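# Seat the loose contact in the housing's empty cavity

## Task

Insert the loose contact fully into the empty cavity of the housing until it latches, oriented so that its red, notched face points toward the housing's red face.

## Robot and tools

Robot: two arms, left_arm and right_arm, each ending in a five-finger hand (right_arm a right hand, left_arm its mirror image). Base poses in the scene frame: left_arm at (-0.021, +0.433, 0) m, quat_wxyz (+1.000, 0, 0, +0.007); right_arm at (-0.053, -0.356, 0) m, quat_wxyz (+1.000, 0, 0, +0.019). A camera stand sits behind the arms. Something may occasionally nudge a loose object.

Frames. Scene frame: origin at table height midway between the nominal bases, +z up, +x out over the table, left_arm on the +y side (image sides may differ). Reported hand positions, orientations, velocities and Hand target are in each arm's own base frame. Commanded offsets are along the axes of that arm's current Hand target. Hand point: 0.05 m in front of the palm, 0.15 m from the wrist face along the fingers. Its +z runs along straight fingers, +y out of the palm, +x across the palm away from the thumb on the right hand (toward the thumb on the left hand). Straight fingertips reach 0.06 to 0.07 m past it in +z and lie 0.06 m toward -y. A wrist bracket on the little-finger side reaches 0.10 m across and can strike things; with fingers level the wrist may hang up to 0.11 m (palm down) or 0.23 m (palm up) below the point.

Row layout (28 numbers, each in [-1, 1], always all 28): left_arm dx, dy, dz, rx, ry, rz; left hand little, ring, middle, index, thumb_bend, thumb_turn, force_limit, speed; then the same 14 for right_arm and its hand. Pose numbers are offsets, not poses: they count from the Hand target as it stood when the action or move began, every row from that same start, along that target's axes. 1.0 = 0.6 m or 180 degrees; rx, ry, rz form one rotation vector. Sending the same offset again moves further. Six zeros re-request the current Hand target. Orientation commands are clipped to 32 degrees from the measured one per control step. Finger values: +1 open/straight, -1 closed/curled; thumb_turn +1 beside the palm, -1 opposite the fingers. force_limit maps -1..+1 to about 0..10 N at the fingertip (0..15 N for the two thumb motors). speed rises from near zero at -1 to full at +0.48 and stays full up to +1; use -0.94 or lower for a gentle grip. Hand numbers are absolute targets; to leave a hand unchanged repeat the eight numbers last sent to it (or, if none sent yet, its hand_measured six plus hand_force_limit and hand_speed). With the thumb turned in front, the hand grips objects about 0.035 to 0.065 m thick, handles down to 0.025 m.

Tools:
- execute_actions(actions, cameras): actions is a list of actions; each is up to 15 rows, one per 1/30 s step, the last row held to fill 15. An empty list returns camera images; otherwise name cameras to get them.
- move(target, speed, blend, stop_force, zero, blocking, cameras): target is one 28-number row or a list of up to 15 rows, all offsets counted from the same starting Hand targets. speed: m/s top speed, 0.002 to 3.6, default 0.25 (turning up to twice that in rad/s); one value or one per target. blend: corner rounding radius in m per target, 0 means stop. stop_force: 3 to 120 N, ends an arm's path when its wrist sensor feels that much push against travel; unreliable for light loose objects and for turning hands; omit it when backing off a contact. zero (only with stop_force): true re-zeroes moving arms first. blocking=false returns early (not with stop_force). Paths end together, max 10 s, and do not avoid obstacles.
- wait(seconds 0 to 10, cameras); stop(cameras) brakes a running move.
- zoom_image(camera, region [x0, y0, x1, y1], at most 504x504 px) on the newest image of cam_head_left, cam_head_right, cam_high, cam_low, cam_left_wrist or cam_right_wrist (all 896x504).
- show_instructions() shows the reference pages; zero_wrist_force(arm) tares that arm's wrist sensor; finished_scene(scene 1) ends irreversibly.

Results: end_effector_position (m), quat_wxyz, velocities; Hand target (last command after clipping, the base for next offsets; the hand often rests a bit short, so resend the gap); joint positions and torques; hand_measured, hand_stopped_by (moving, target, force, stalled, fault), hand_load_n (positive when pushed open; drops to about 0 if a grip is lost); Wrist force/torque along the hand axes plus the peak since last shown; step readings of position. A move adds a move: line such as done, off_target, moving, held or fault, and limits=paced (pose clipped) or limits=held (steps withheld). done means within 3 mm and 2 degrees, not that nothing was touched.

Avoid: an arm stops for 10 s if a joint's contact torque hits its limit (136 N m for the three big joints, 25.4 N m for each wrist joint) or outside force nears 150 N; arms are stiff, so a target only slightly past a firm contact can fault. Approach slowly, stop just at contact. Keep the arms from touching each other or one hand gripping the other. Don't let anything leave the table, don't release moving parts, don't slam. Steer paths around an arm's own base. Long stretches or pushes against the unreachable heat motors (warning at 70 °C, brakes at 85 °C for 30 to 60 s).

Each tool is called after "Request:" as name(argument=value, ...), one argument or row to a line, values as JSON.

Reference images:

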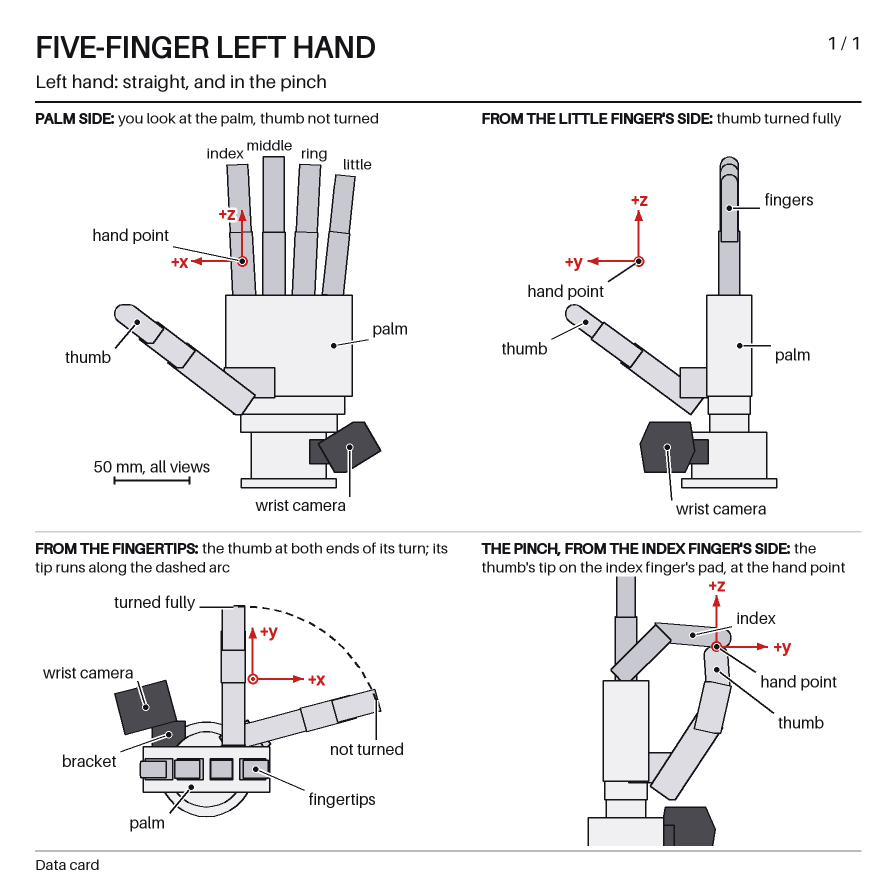

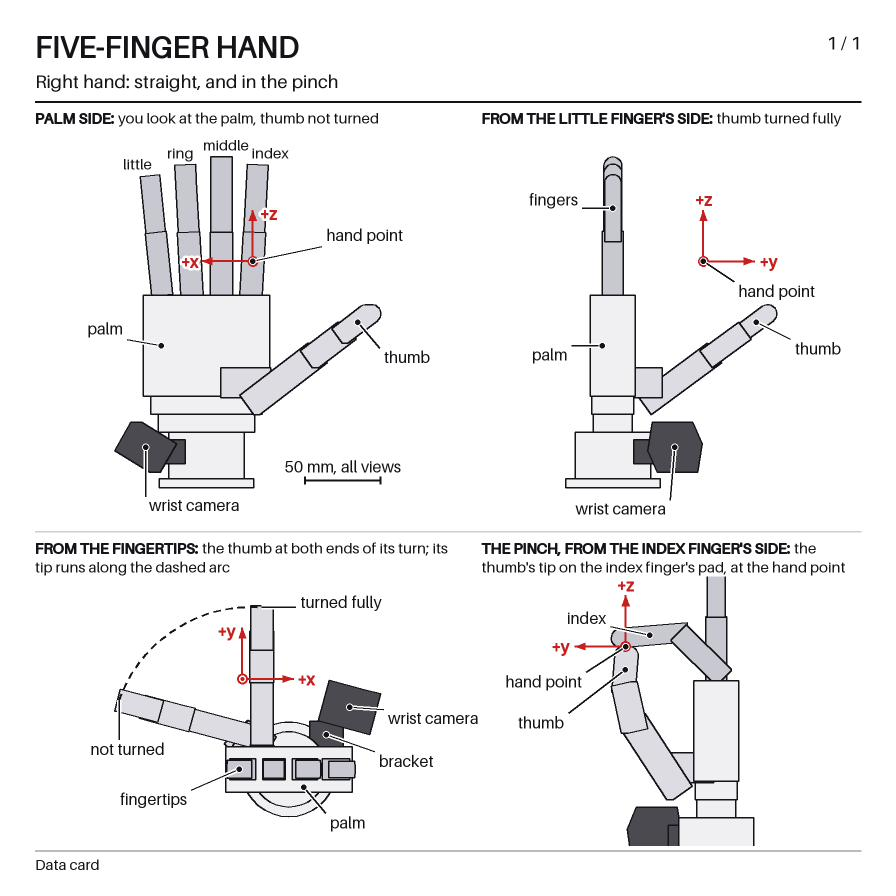

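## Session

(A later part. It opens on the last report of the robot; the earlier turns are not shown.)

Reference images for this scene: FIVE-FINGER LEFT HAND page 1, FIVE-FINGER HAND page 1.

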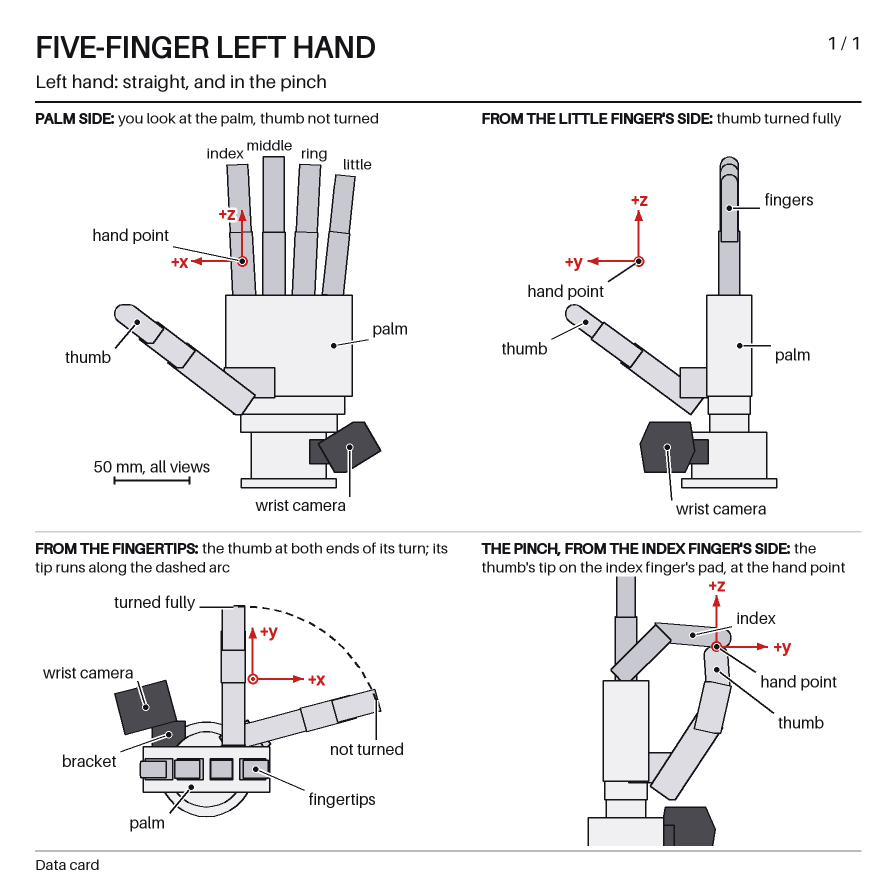

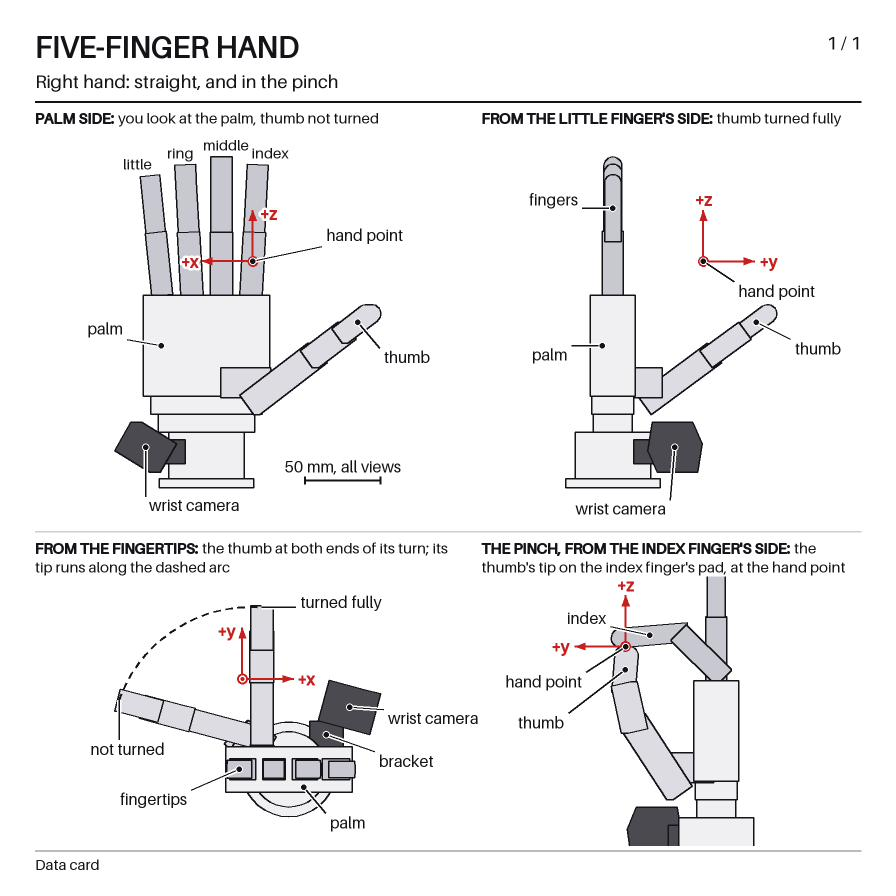

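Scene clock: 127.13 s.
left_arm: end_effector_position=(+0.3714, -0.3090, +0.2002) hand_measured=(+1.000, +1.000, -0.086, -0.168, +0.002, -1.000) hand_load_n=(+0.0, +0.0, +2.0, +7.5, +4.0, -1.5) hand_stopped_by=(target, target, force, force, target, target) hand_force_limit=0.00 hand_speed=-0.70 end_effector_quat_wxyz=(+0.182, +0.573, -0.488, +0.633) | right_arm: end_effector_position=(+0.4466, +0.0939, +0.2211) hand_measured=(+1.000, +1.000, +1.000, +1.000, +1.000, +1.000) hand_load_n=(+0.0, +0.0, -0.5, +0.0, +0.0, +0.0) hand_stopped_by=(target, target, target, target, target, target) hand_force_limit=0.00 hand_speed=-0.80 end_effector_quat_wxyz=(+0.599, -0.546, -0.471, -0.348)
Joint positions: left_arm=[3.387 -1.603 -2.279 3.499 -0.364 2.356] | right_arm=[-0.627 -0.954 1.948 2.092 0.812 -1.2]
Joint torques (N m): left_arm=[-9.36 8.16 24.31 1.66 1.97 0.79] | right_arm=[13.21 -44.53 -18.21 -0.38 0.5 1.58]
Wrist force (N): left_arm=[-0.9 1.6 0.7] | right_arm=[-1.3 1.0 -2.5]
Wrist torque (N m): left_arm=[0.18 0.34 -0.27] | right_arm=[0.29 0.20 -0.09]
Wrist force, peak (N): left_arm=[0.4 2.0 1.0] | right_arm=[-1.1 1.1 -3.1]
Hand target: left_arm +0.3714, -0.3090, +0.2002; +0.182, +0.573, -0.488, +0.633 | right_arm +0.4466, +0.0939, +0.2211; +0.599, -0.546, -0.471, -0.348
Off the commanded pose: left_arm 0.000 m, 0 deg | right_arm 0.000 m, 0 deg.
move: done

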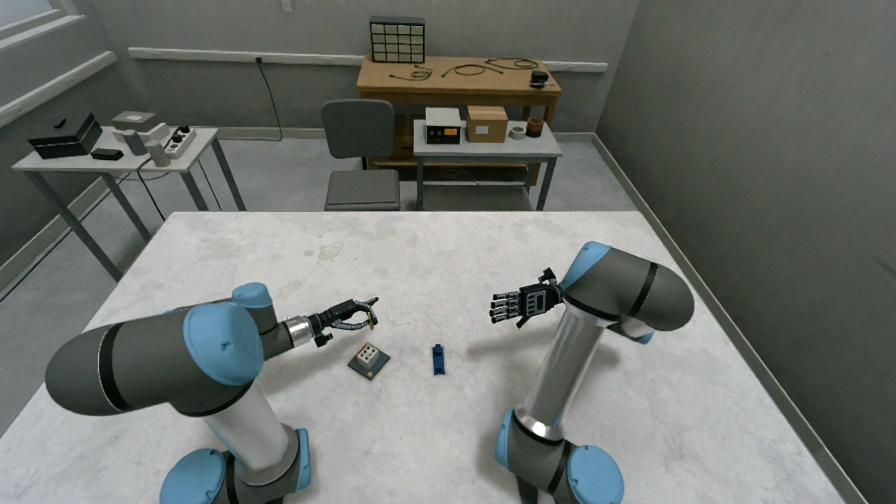

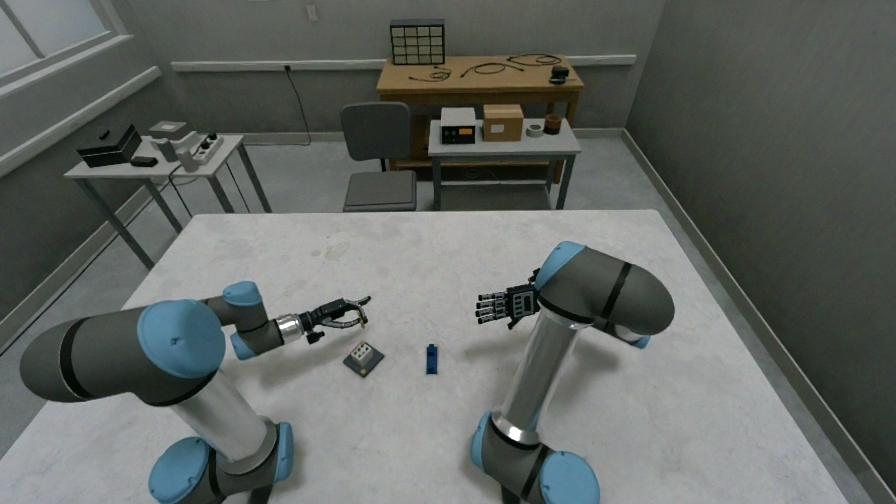

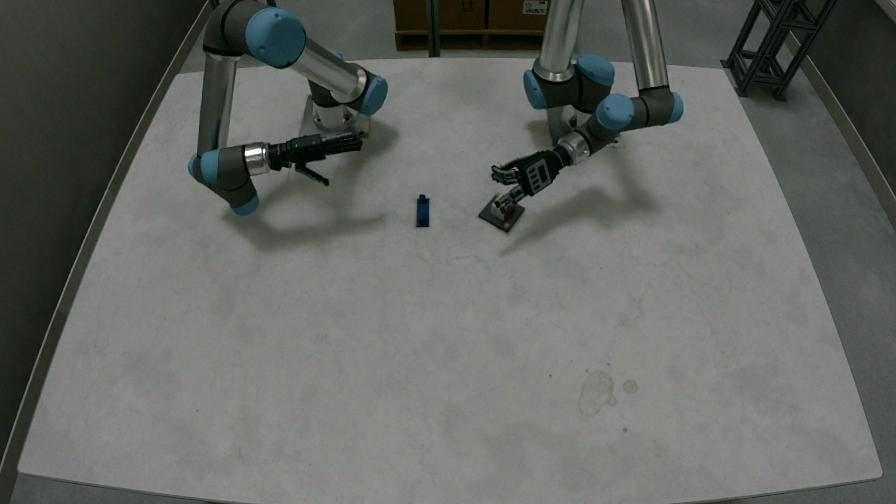

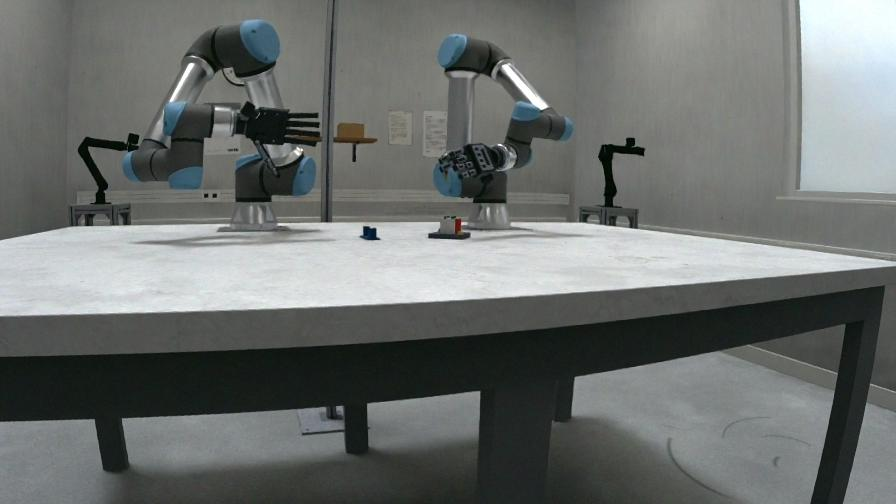

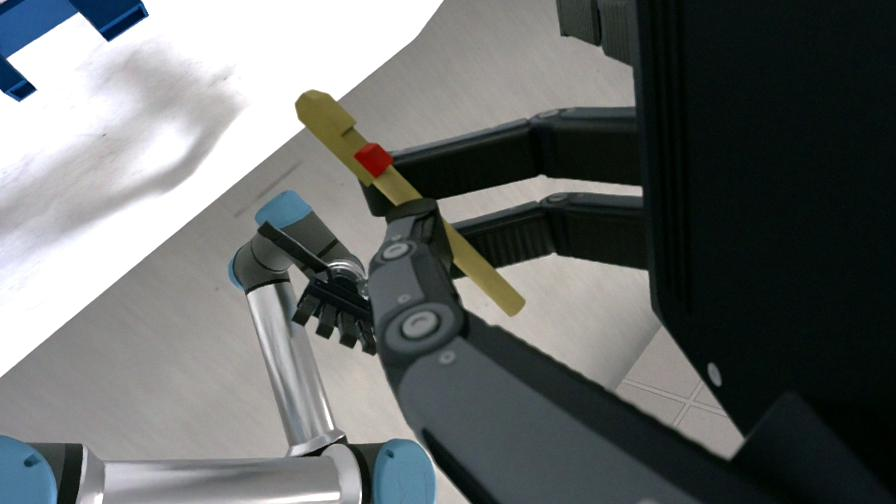

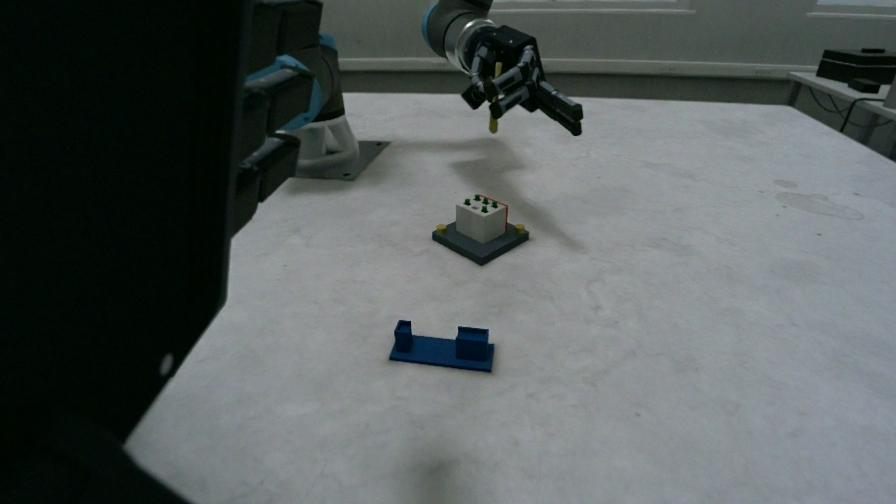

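Request:
move(
  target=[0,0,0,0,0,0,1,1,-0.6,-0.6,0.0,-1,0.0,-0.7,0.0733,0.1222,0.326,0.0359,-0.0747,-0.0044,1,1,1,1,1,1,0,-0.8],
  speed=0.15,
  cameras=["all"],
)

Request:
zoom_image(
  camera="cam_right_wrist",
  region=[380, 80, 580, 280],
)

Scene clock: 134.57 s.
left_arm: end_effector_position=(+0.3714, -0.3090, +0.2002) hand_measured=(+1.000, +1.000, -0.086, -0.168, +0.002, -1.000) hand_load_n=(+0.0, +0.0, +2.5, +7.5, +4.0, -1.5) hand_stopped_by=(target, target, force, force, target, target) hand_force_limit=0.00 hand_speed=-0.70 end_effector_quat_wxyz=(+0.182, +0.573, -0.488, +0.633) | right_arm: end_effector_position=(+0.4928, +0.3020, +0.2307) hand_measured=(+1.000, +1.000, +1.000, +1.000, +1.000, +1.000) hand_load_n=(+0.0, +0.0, +0.0, +0.0, -0.5, +0.0) hand_stopped_by=(target, target, target, target, target, target) hand_force_limit=0.00 hand_speed=-0.80 end_effector_quat_wxyz=(+0.567, -0.546, -0.561, -0.259)
Joint positions: left_arm=[3.387 -1.603 -2.278 3.499 -0.364 2.356] | right_arm=[-0.123 -0.902 1.597 1.996 0.539 -0.834]
Joint torques (N m): left_arm=[-12.01 8.44 24.28 1.94 -2.05 -1.5] | right_arm=[2.16 -47.3 -21.32 3.73 -0.36 1.32]
Wrist force (N): left_arm=[-1.1 1.5 0.5] | right_arm=[-0.9 1.5 -2.3]
Wrist torque (N m): left_arm=[0.18 0.37 -0.29] | right_arm=[0.34 0.15 0.13]
Wrist force, peak (N): left_arm=[-1.1 1.7 0.7] | right_arm=[-1.9 0.5 -3.9]
Hand target: left_arm +0.3714, -0.3090, +0.2002; +0.182, +0.573, -0.488, +0.633 | right_arm +0.4928, +0.3020, +0.2308; +0.567, -0.546, -0.561, -0.259
Off the commanded pose: left_arm 0.000 m, 0 deg | right_arm 0.000 m, 0 deg.
move: done

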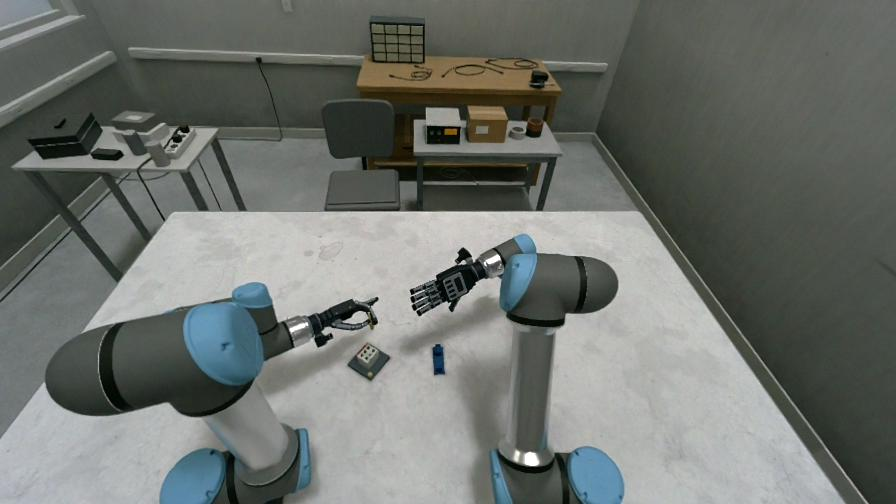

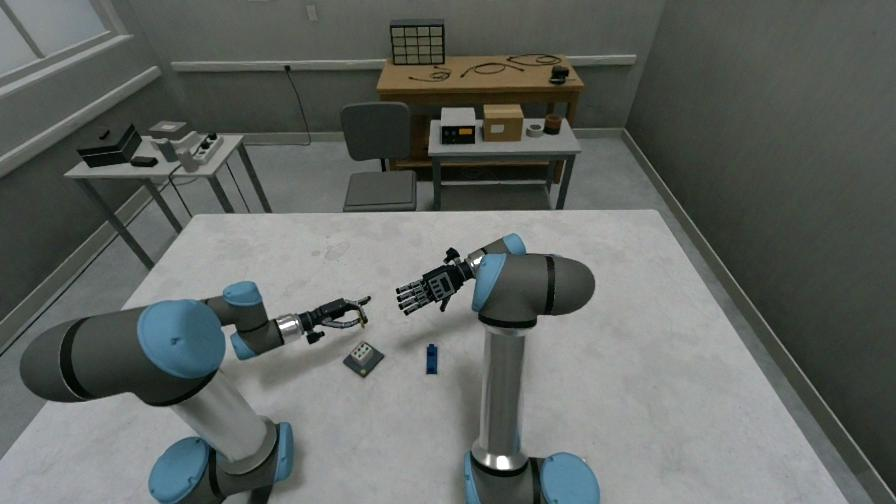

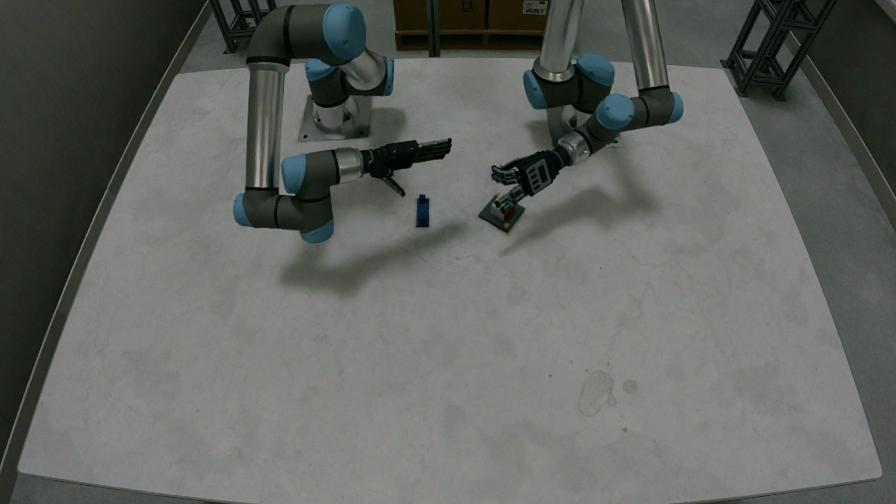

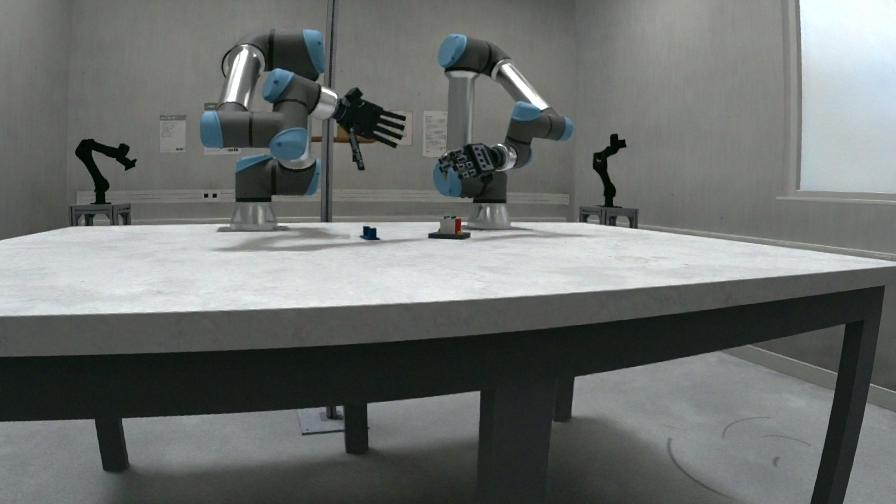

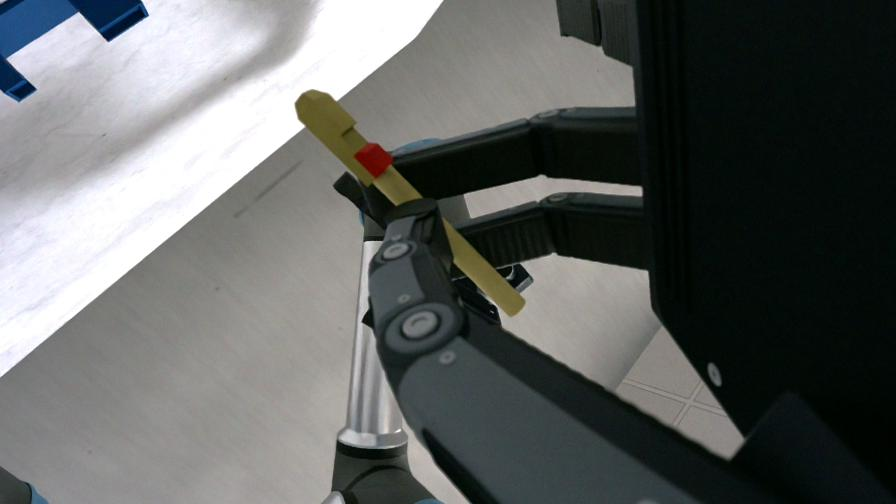

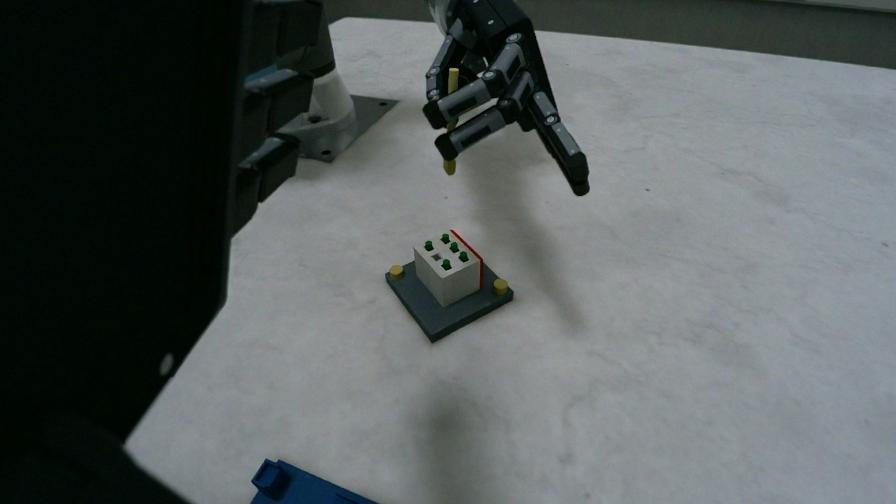

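Scaled by 2.520.

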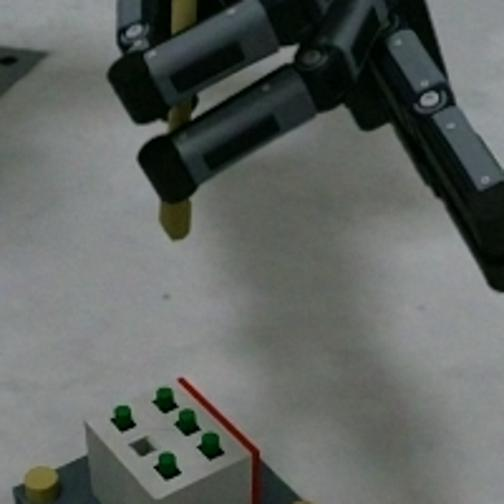

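Request:
zoom_image(
  camera="cam_right_wrist",
  region=[420, 60, 500, 190],
)

Request:
zoom_image(
  camera="cam_right_wrist",
  region=[380, 220, 520, 350],
)

Request:
zoom_image(
  camera="cam_left_wrist",
  region=[280, 70, 560, 330],
)

Scaled by 3.877.

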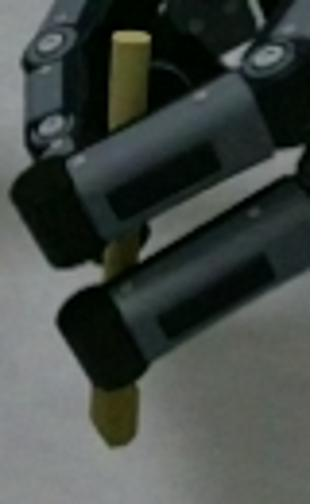

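Scaled by 3.600.

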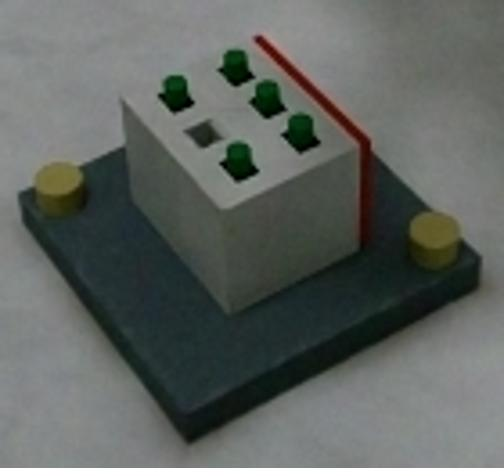

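Scaled by 1.800.

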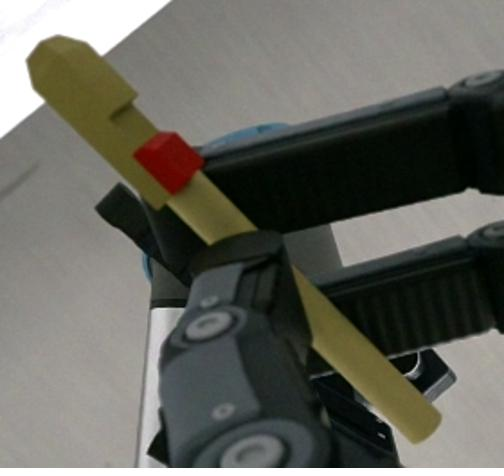

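Request:
zoom_image(
  camera="cam_head_left",
  region=[340, 280, 400, 390],
)

Request:
zoom_image(
  camera="cam_head_right",
  region=[330, 280, 390, 390],
)

Scaled by 4.582.

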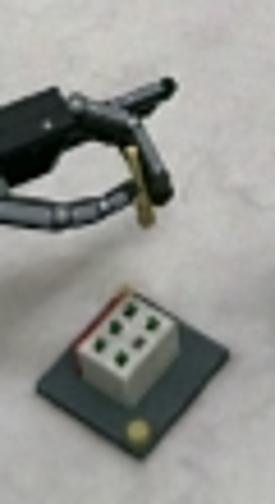

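Scaled by 4.582.

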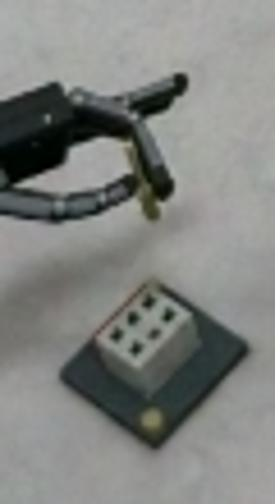

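Request:
zoom_image(
  camera="cam_head_left",
  region=[356, 300, 386, 380],
)

Request:
zoom_image(
  camera="cam_head_right",
  region=[346, 300, 376, 380],
)

Request:
zoom_image(
  camera="cam_high",
  region=[480, 160, 540, 240],
)

Request:
zoom_image(
  camera="cam_low",
  region=[420, 130, 520, 250],
)

Scaled by 6.300.

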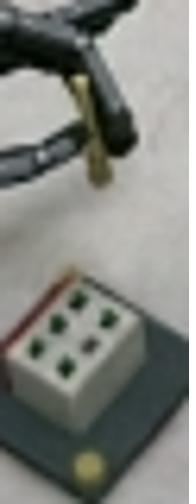

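Scaled by 6.300.

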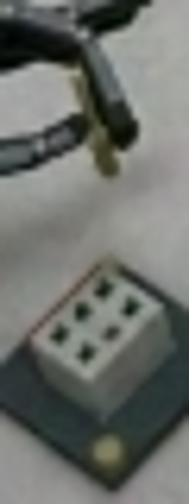

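Scaled by 6.300.

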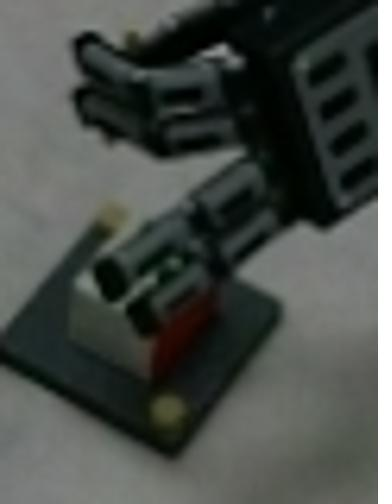

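Scaled by 4.200.

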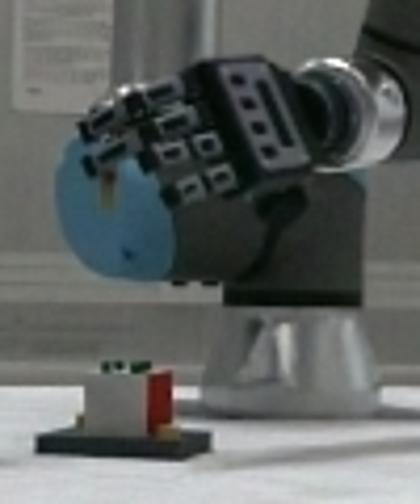

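Request:
move(
  target=[0,0,0,0,0,0.0172,1,1,-0.6,-0.6,0.0,-1,0.0,-0.7,-0.051,-0.2198,0.128,-0.2517,0.1006,0.0573,1,1,1,1,1,1,0,-0.8],
  speed=0.15,
  cameras=["all"],
)

Request:
zoom_image(
  camera="cam_right_wrist",
  region=[380, 50, 520, 330],
)

Scene clock: 149.57 s.
left_arm: end_effector_position=(+0.3714, -0.3090, +0.2002) hand_measured=(+1.000, +1.000, -0.086, -0.168, +0.002, -1.000) hand_load_n=(+0.0, +0.0, +2.5, +7.5, +3.5, -1.5) hand_stopped_by=(target, target, force, force, target, target) hand_force_limit=0.00 hand_speed=-0.70 end_effector_quat_wxyz=(+0.165, +0.560, -0.503, +0.637) | right_arm: end_effector_position=(+0.3390, +0.3265, +0.2287) hand_measured=(+1.000, +1.000, +1.000, +1.000, +1.000, +1.000) hand_load_n=(+0.0, +0.0, +0.0, +0.0, +0.0, +0.0) hand_stopped_by=(target, target, target, target, target, target) hand_force_limit=0.00 hand_speed=-0.80 end_effector_quat_wxyz=(-0.413, +0.721, +0.275, +0.484)
Joint positions: left_arm=[3.386 -1.597 -2.273 3.488 -0.365 2.408] | right_arm=[0.042 -1.9 2.283 -0.023 0.571 1.607]
Joint torques (N m): left_arm=[-11.12 20.28 23.72 -2.56 -1.94 -1.56] | right_arm=[-7.7 -12.45 -22.92 1.06 1.03 1.55]
Wrist force (N): left_arm=[-0.7 1.7 0.6] | right_arm=[-1.2 1.0 -2.5]
Wrist torque (N m): left_arm=[0.20 0.33 -0.27] | right_arm=[0.31 0.22 0.09]
Wrist force, peak (N): left_arm=[-1.0 1.8 0.9] | right_arm=[-1.0 2.0 -2.7]
Hand target: left_arm +0.3714, -0.3090, +0.2002; +0.165, +0.560, -0.503, +0.637 | right_arm +0.3391, +0.3264, +0.2287; -0.413, +0.721, +0.275, +0.484
Off the commanded pose: left_arm 0.000 m, 0 deg | right_arm 0.000 m, 0 deg.
move: done

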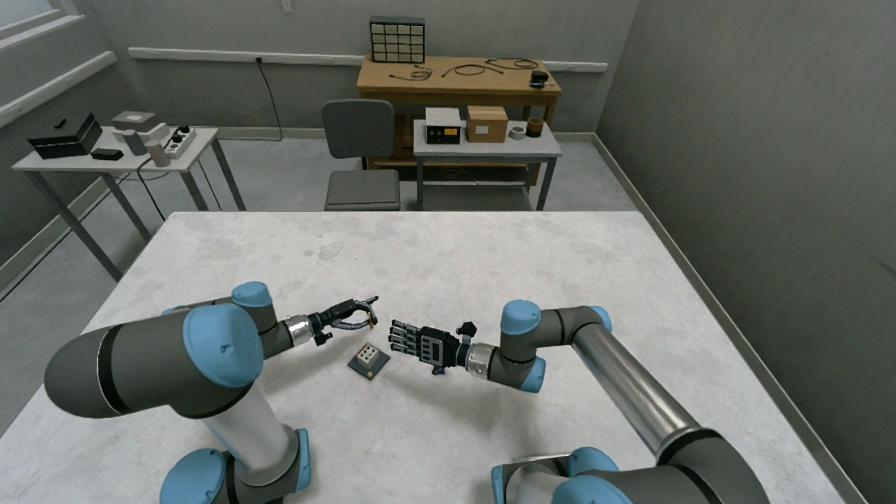

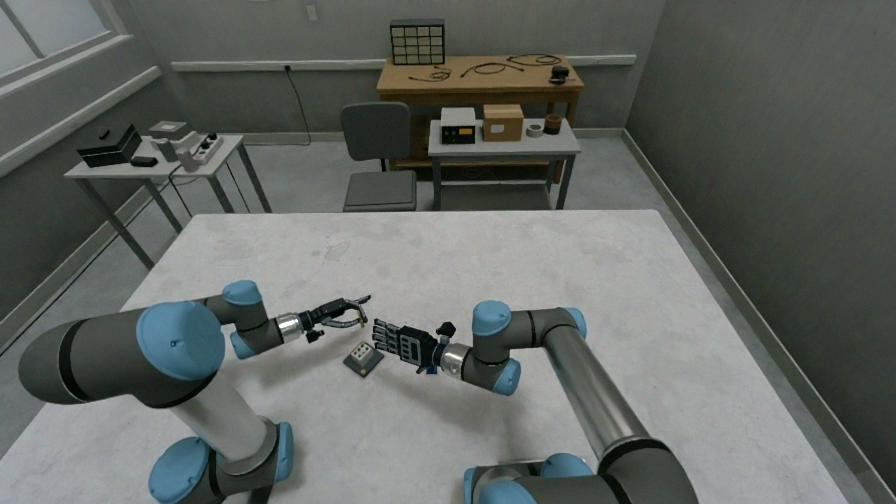

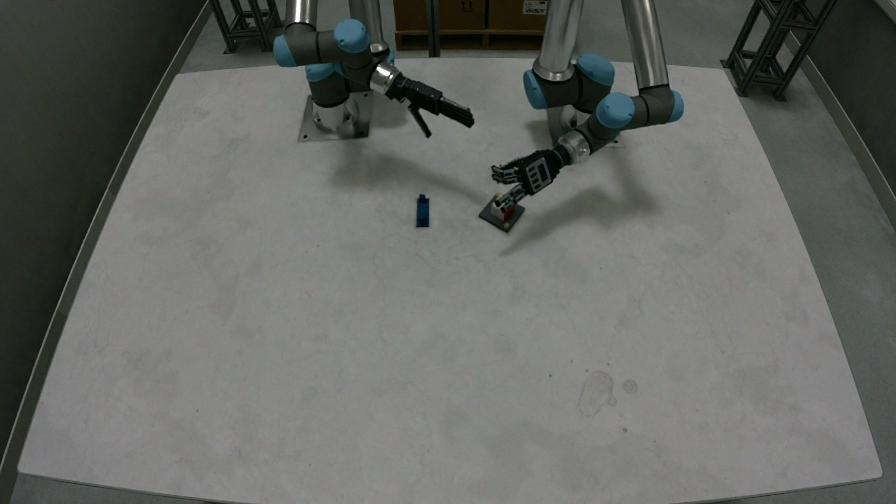

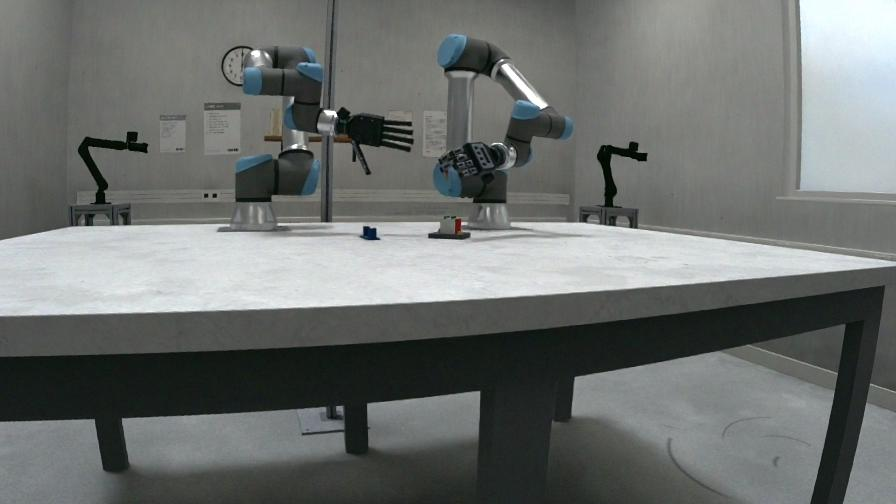

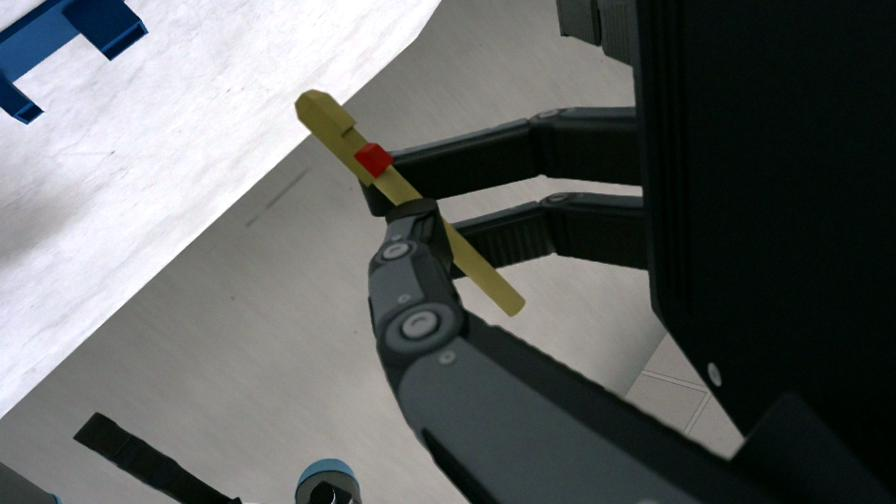

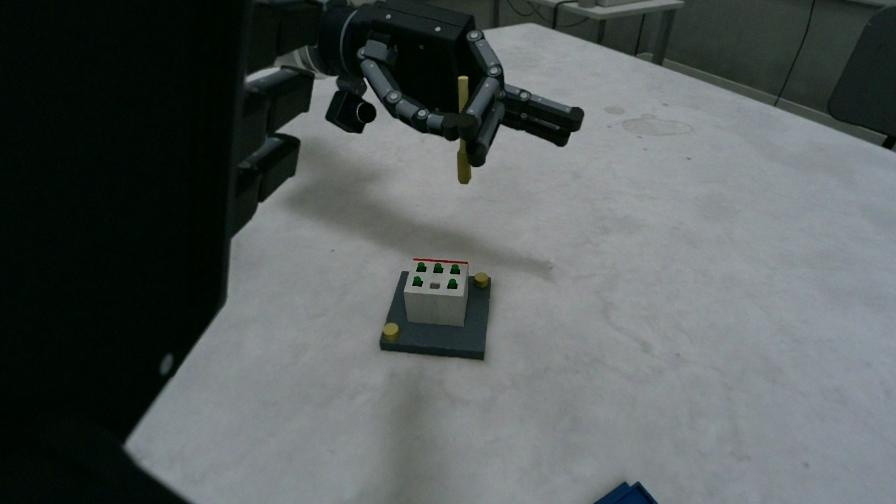

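Scaled by 1.800.

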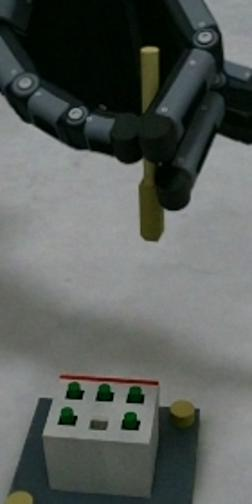

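Request:
zoom_image(
  camera="cam_right_wrist",
  region=[430, 60, 510, 200],
)

Request:
zoom_image(
  camera="cam_right_wrist",
  region=[370, 245, 510, 365],
)

Scaled by 3.600.

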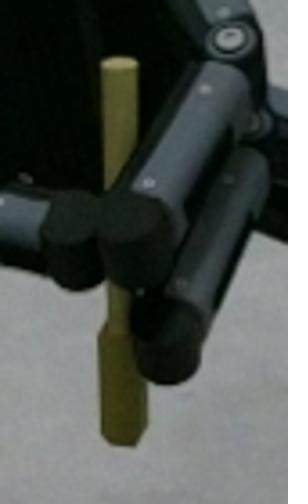

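Scaled by 3.600.

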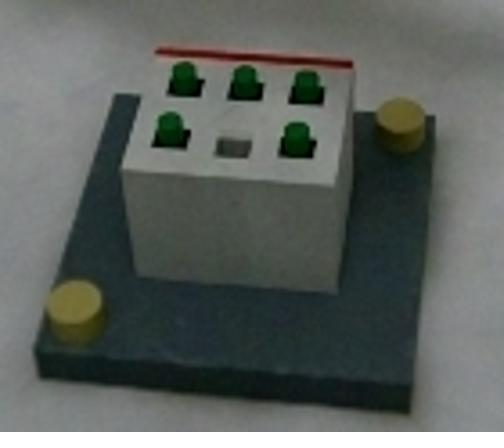

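Request:
zoom_image(
  camera="cam_right_wrist",
  region=[450, 130, 490, 190],
)

Request:
zoom_image(
  camera="cam_right_wrist",
  region=[400, 250, 480, 330],
)

Scaled by 8.400.

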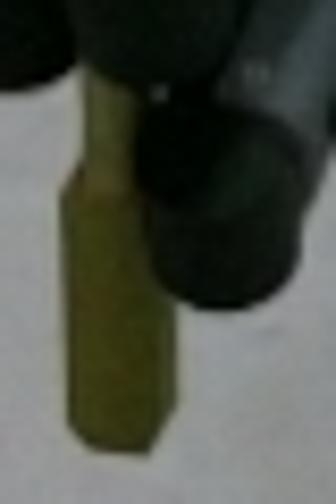

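Scaled by 6.300.

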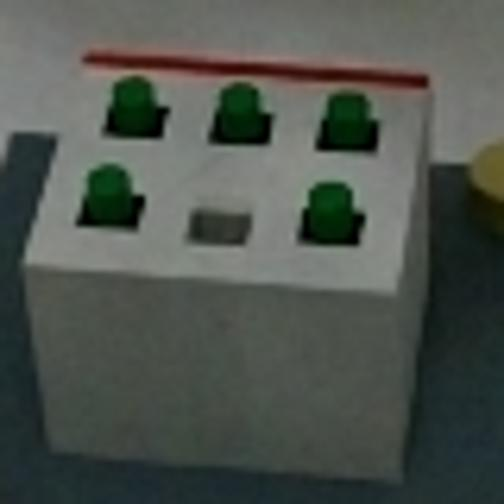

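Request:
move(
  target=[-0.0978,0.0725,-0.0167,-0.0025,-0.0055,0.0021,1,1,-0.6,-0.6,0.0,-1,0.0,-0.7,0,0,0,0,0,0,1,1,1,1,1,1,0,-0.8],
  speed=0.08,
  cameras=["cam_right_wrist", "cam_left_wrist", "cam_head_left"],
)

Request:
zoom_image(
  camera="cam_right_wrist",
  region=[390, 130, 530, 340],
)

Request:
zoom_image(
  camera="cam_right_wrist",
  region=[410, 210, 490, 310],
)

Scene clock: 163.07 s.
left_arm: end_effector_position=(+0.3510, -0.2991, +0.1301) hand_measured=(+1.000, +1.000, -0.086, -0.168, +0.002, -1.000) hand_load_n=(+0.0, +0.0, +2.5, +7.5, +4.0, -1.5) hand_stopped_by=(target, target, force, force, target, target) hand_force_limit=0.00 hand_speed=-0.70 end_effector_quat_wxyz=(+0.161, +0.563, -0.509, +0.631) | right_arm: end_effector_position=(+0.3391, +0.3264, +0.2287) hand_measured=(+1.000, +1.000, +1.000, +1.000, +1.000, +1.000) hand_load_n=(+0.0, +0.0, +0.0, +0.0, +0.0, +0.0) hand_stopped_by=(target, target, target, target, target, target) hand_force_limit=0.00 hand_speed=-0.80 end_effector_quat_wxyz=(-0.413, +0.721, +0.275, +0.484)
Joint positions: left_arm=[3.442 -1.737 -2.382 3.62 -0.323 2.533] | right_arm=[0.042 -1.901 2.283 -0.023 0.572 1.607]
Joint torques (N m): left_arm=[-11.55 25.86 20.11 -3.32 -1.77 -2.28] | right_arm=[-13.31 -9.54 -16.55 1.01 -1.77 -1.33]
Wrist force (N): left_arm=[-0.8 1.8 0.8] | right_arm=[-1.2 1.2 -2.3]
Wrist torque (N m): left_arm=[0.23 0.34 -0.08] | right_arm=[0.33 0.20 0.04]
Wrist force, peak (N): left_arm=[-1.4 2.1 0.7] | right_arm=[-1.5 1.4 -2.6]
Hand target: left_arm +0.3510, -0.2991, +0.1301; +0.161, +0.563, -0.509, +0.631 | right_arm +0.3391, +0.3264, +0.2287; -0.413, +0.721, +0.275, +0.484
Off the commanded pose: left_arm 0.000 m, 0 deg | right_arm 0.000 m, 0 deg.
move: done
Images, in order (width x height): cam_head_left 896x504, cam_left_wrist 896x504, cam_right_wrist 896x504.

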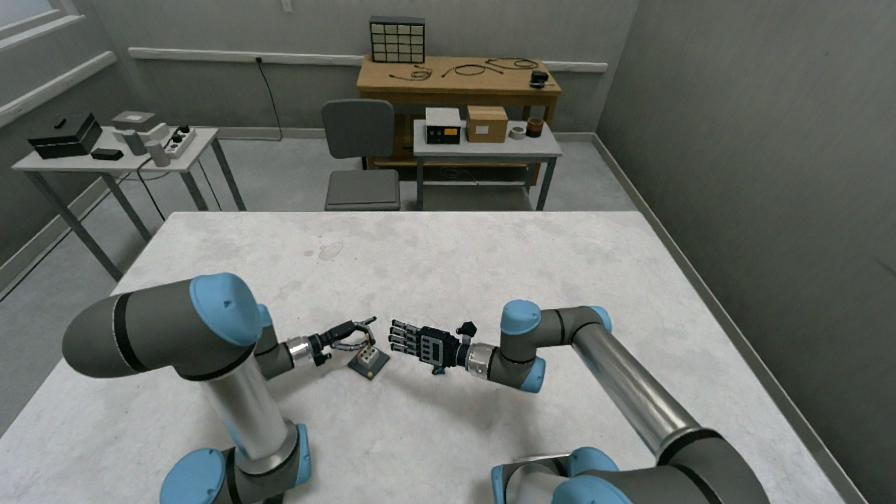

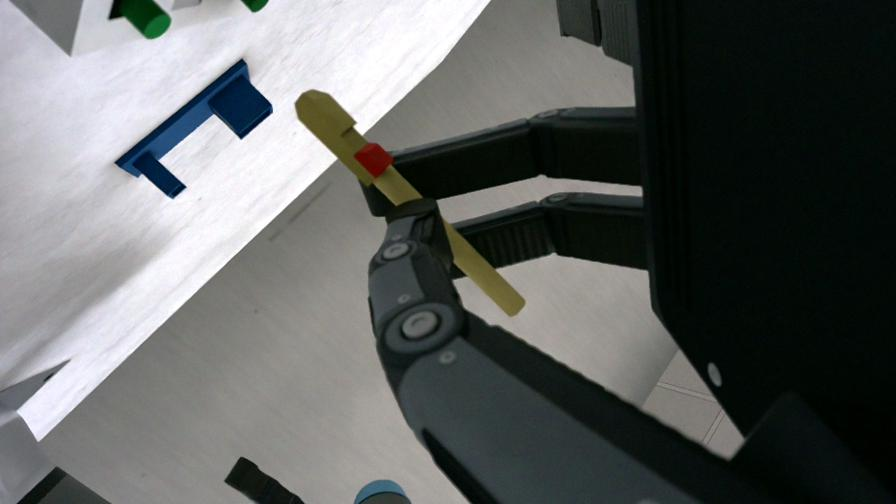

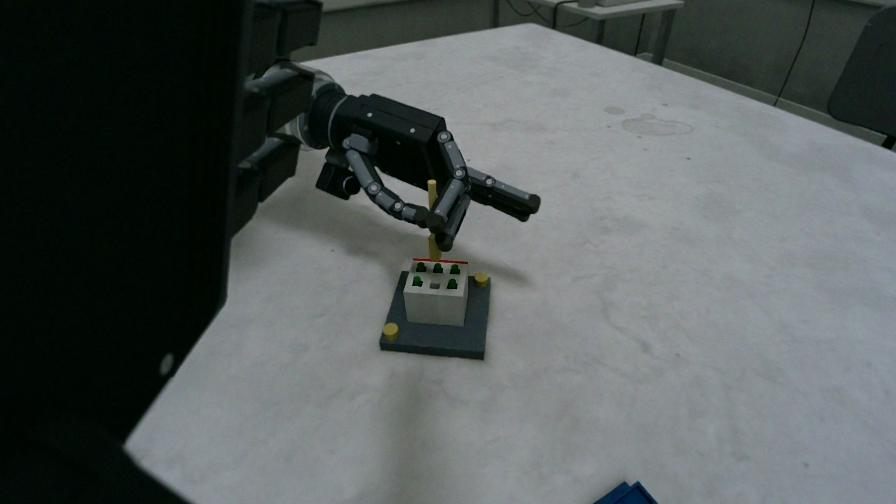

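Scaled by 2.400.

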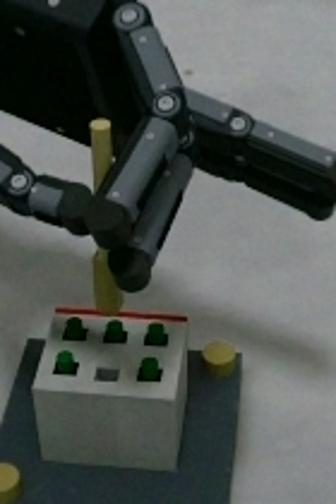

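Scaled by 5.040.

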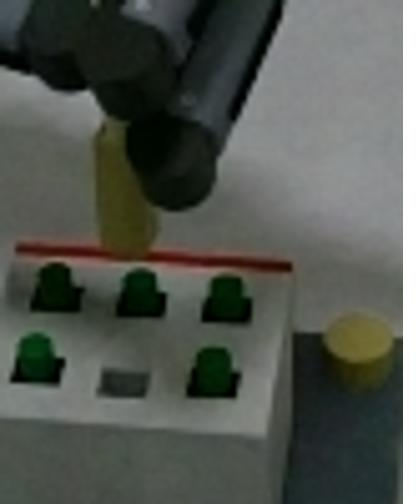

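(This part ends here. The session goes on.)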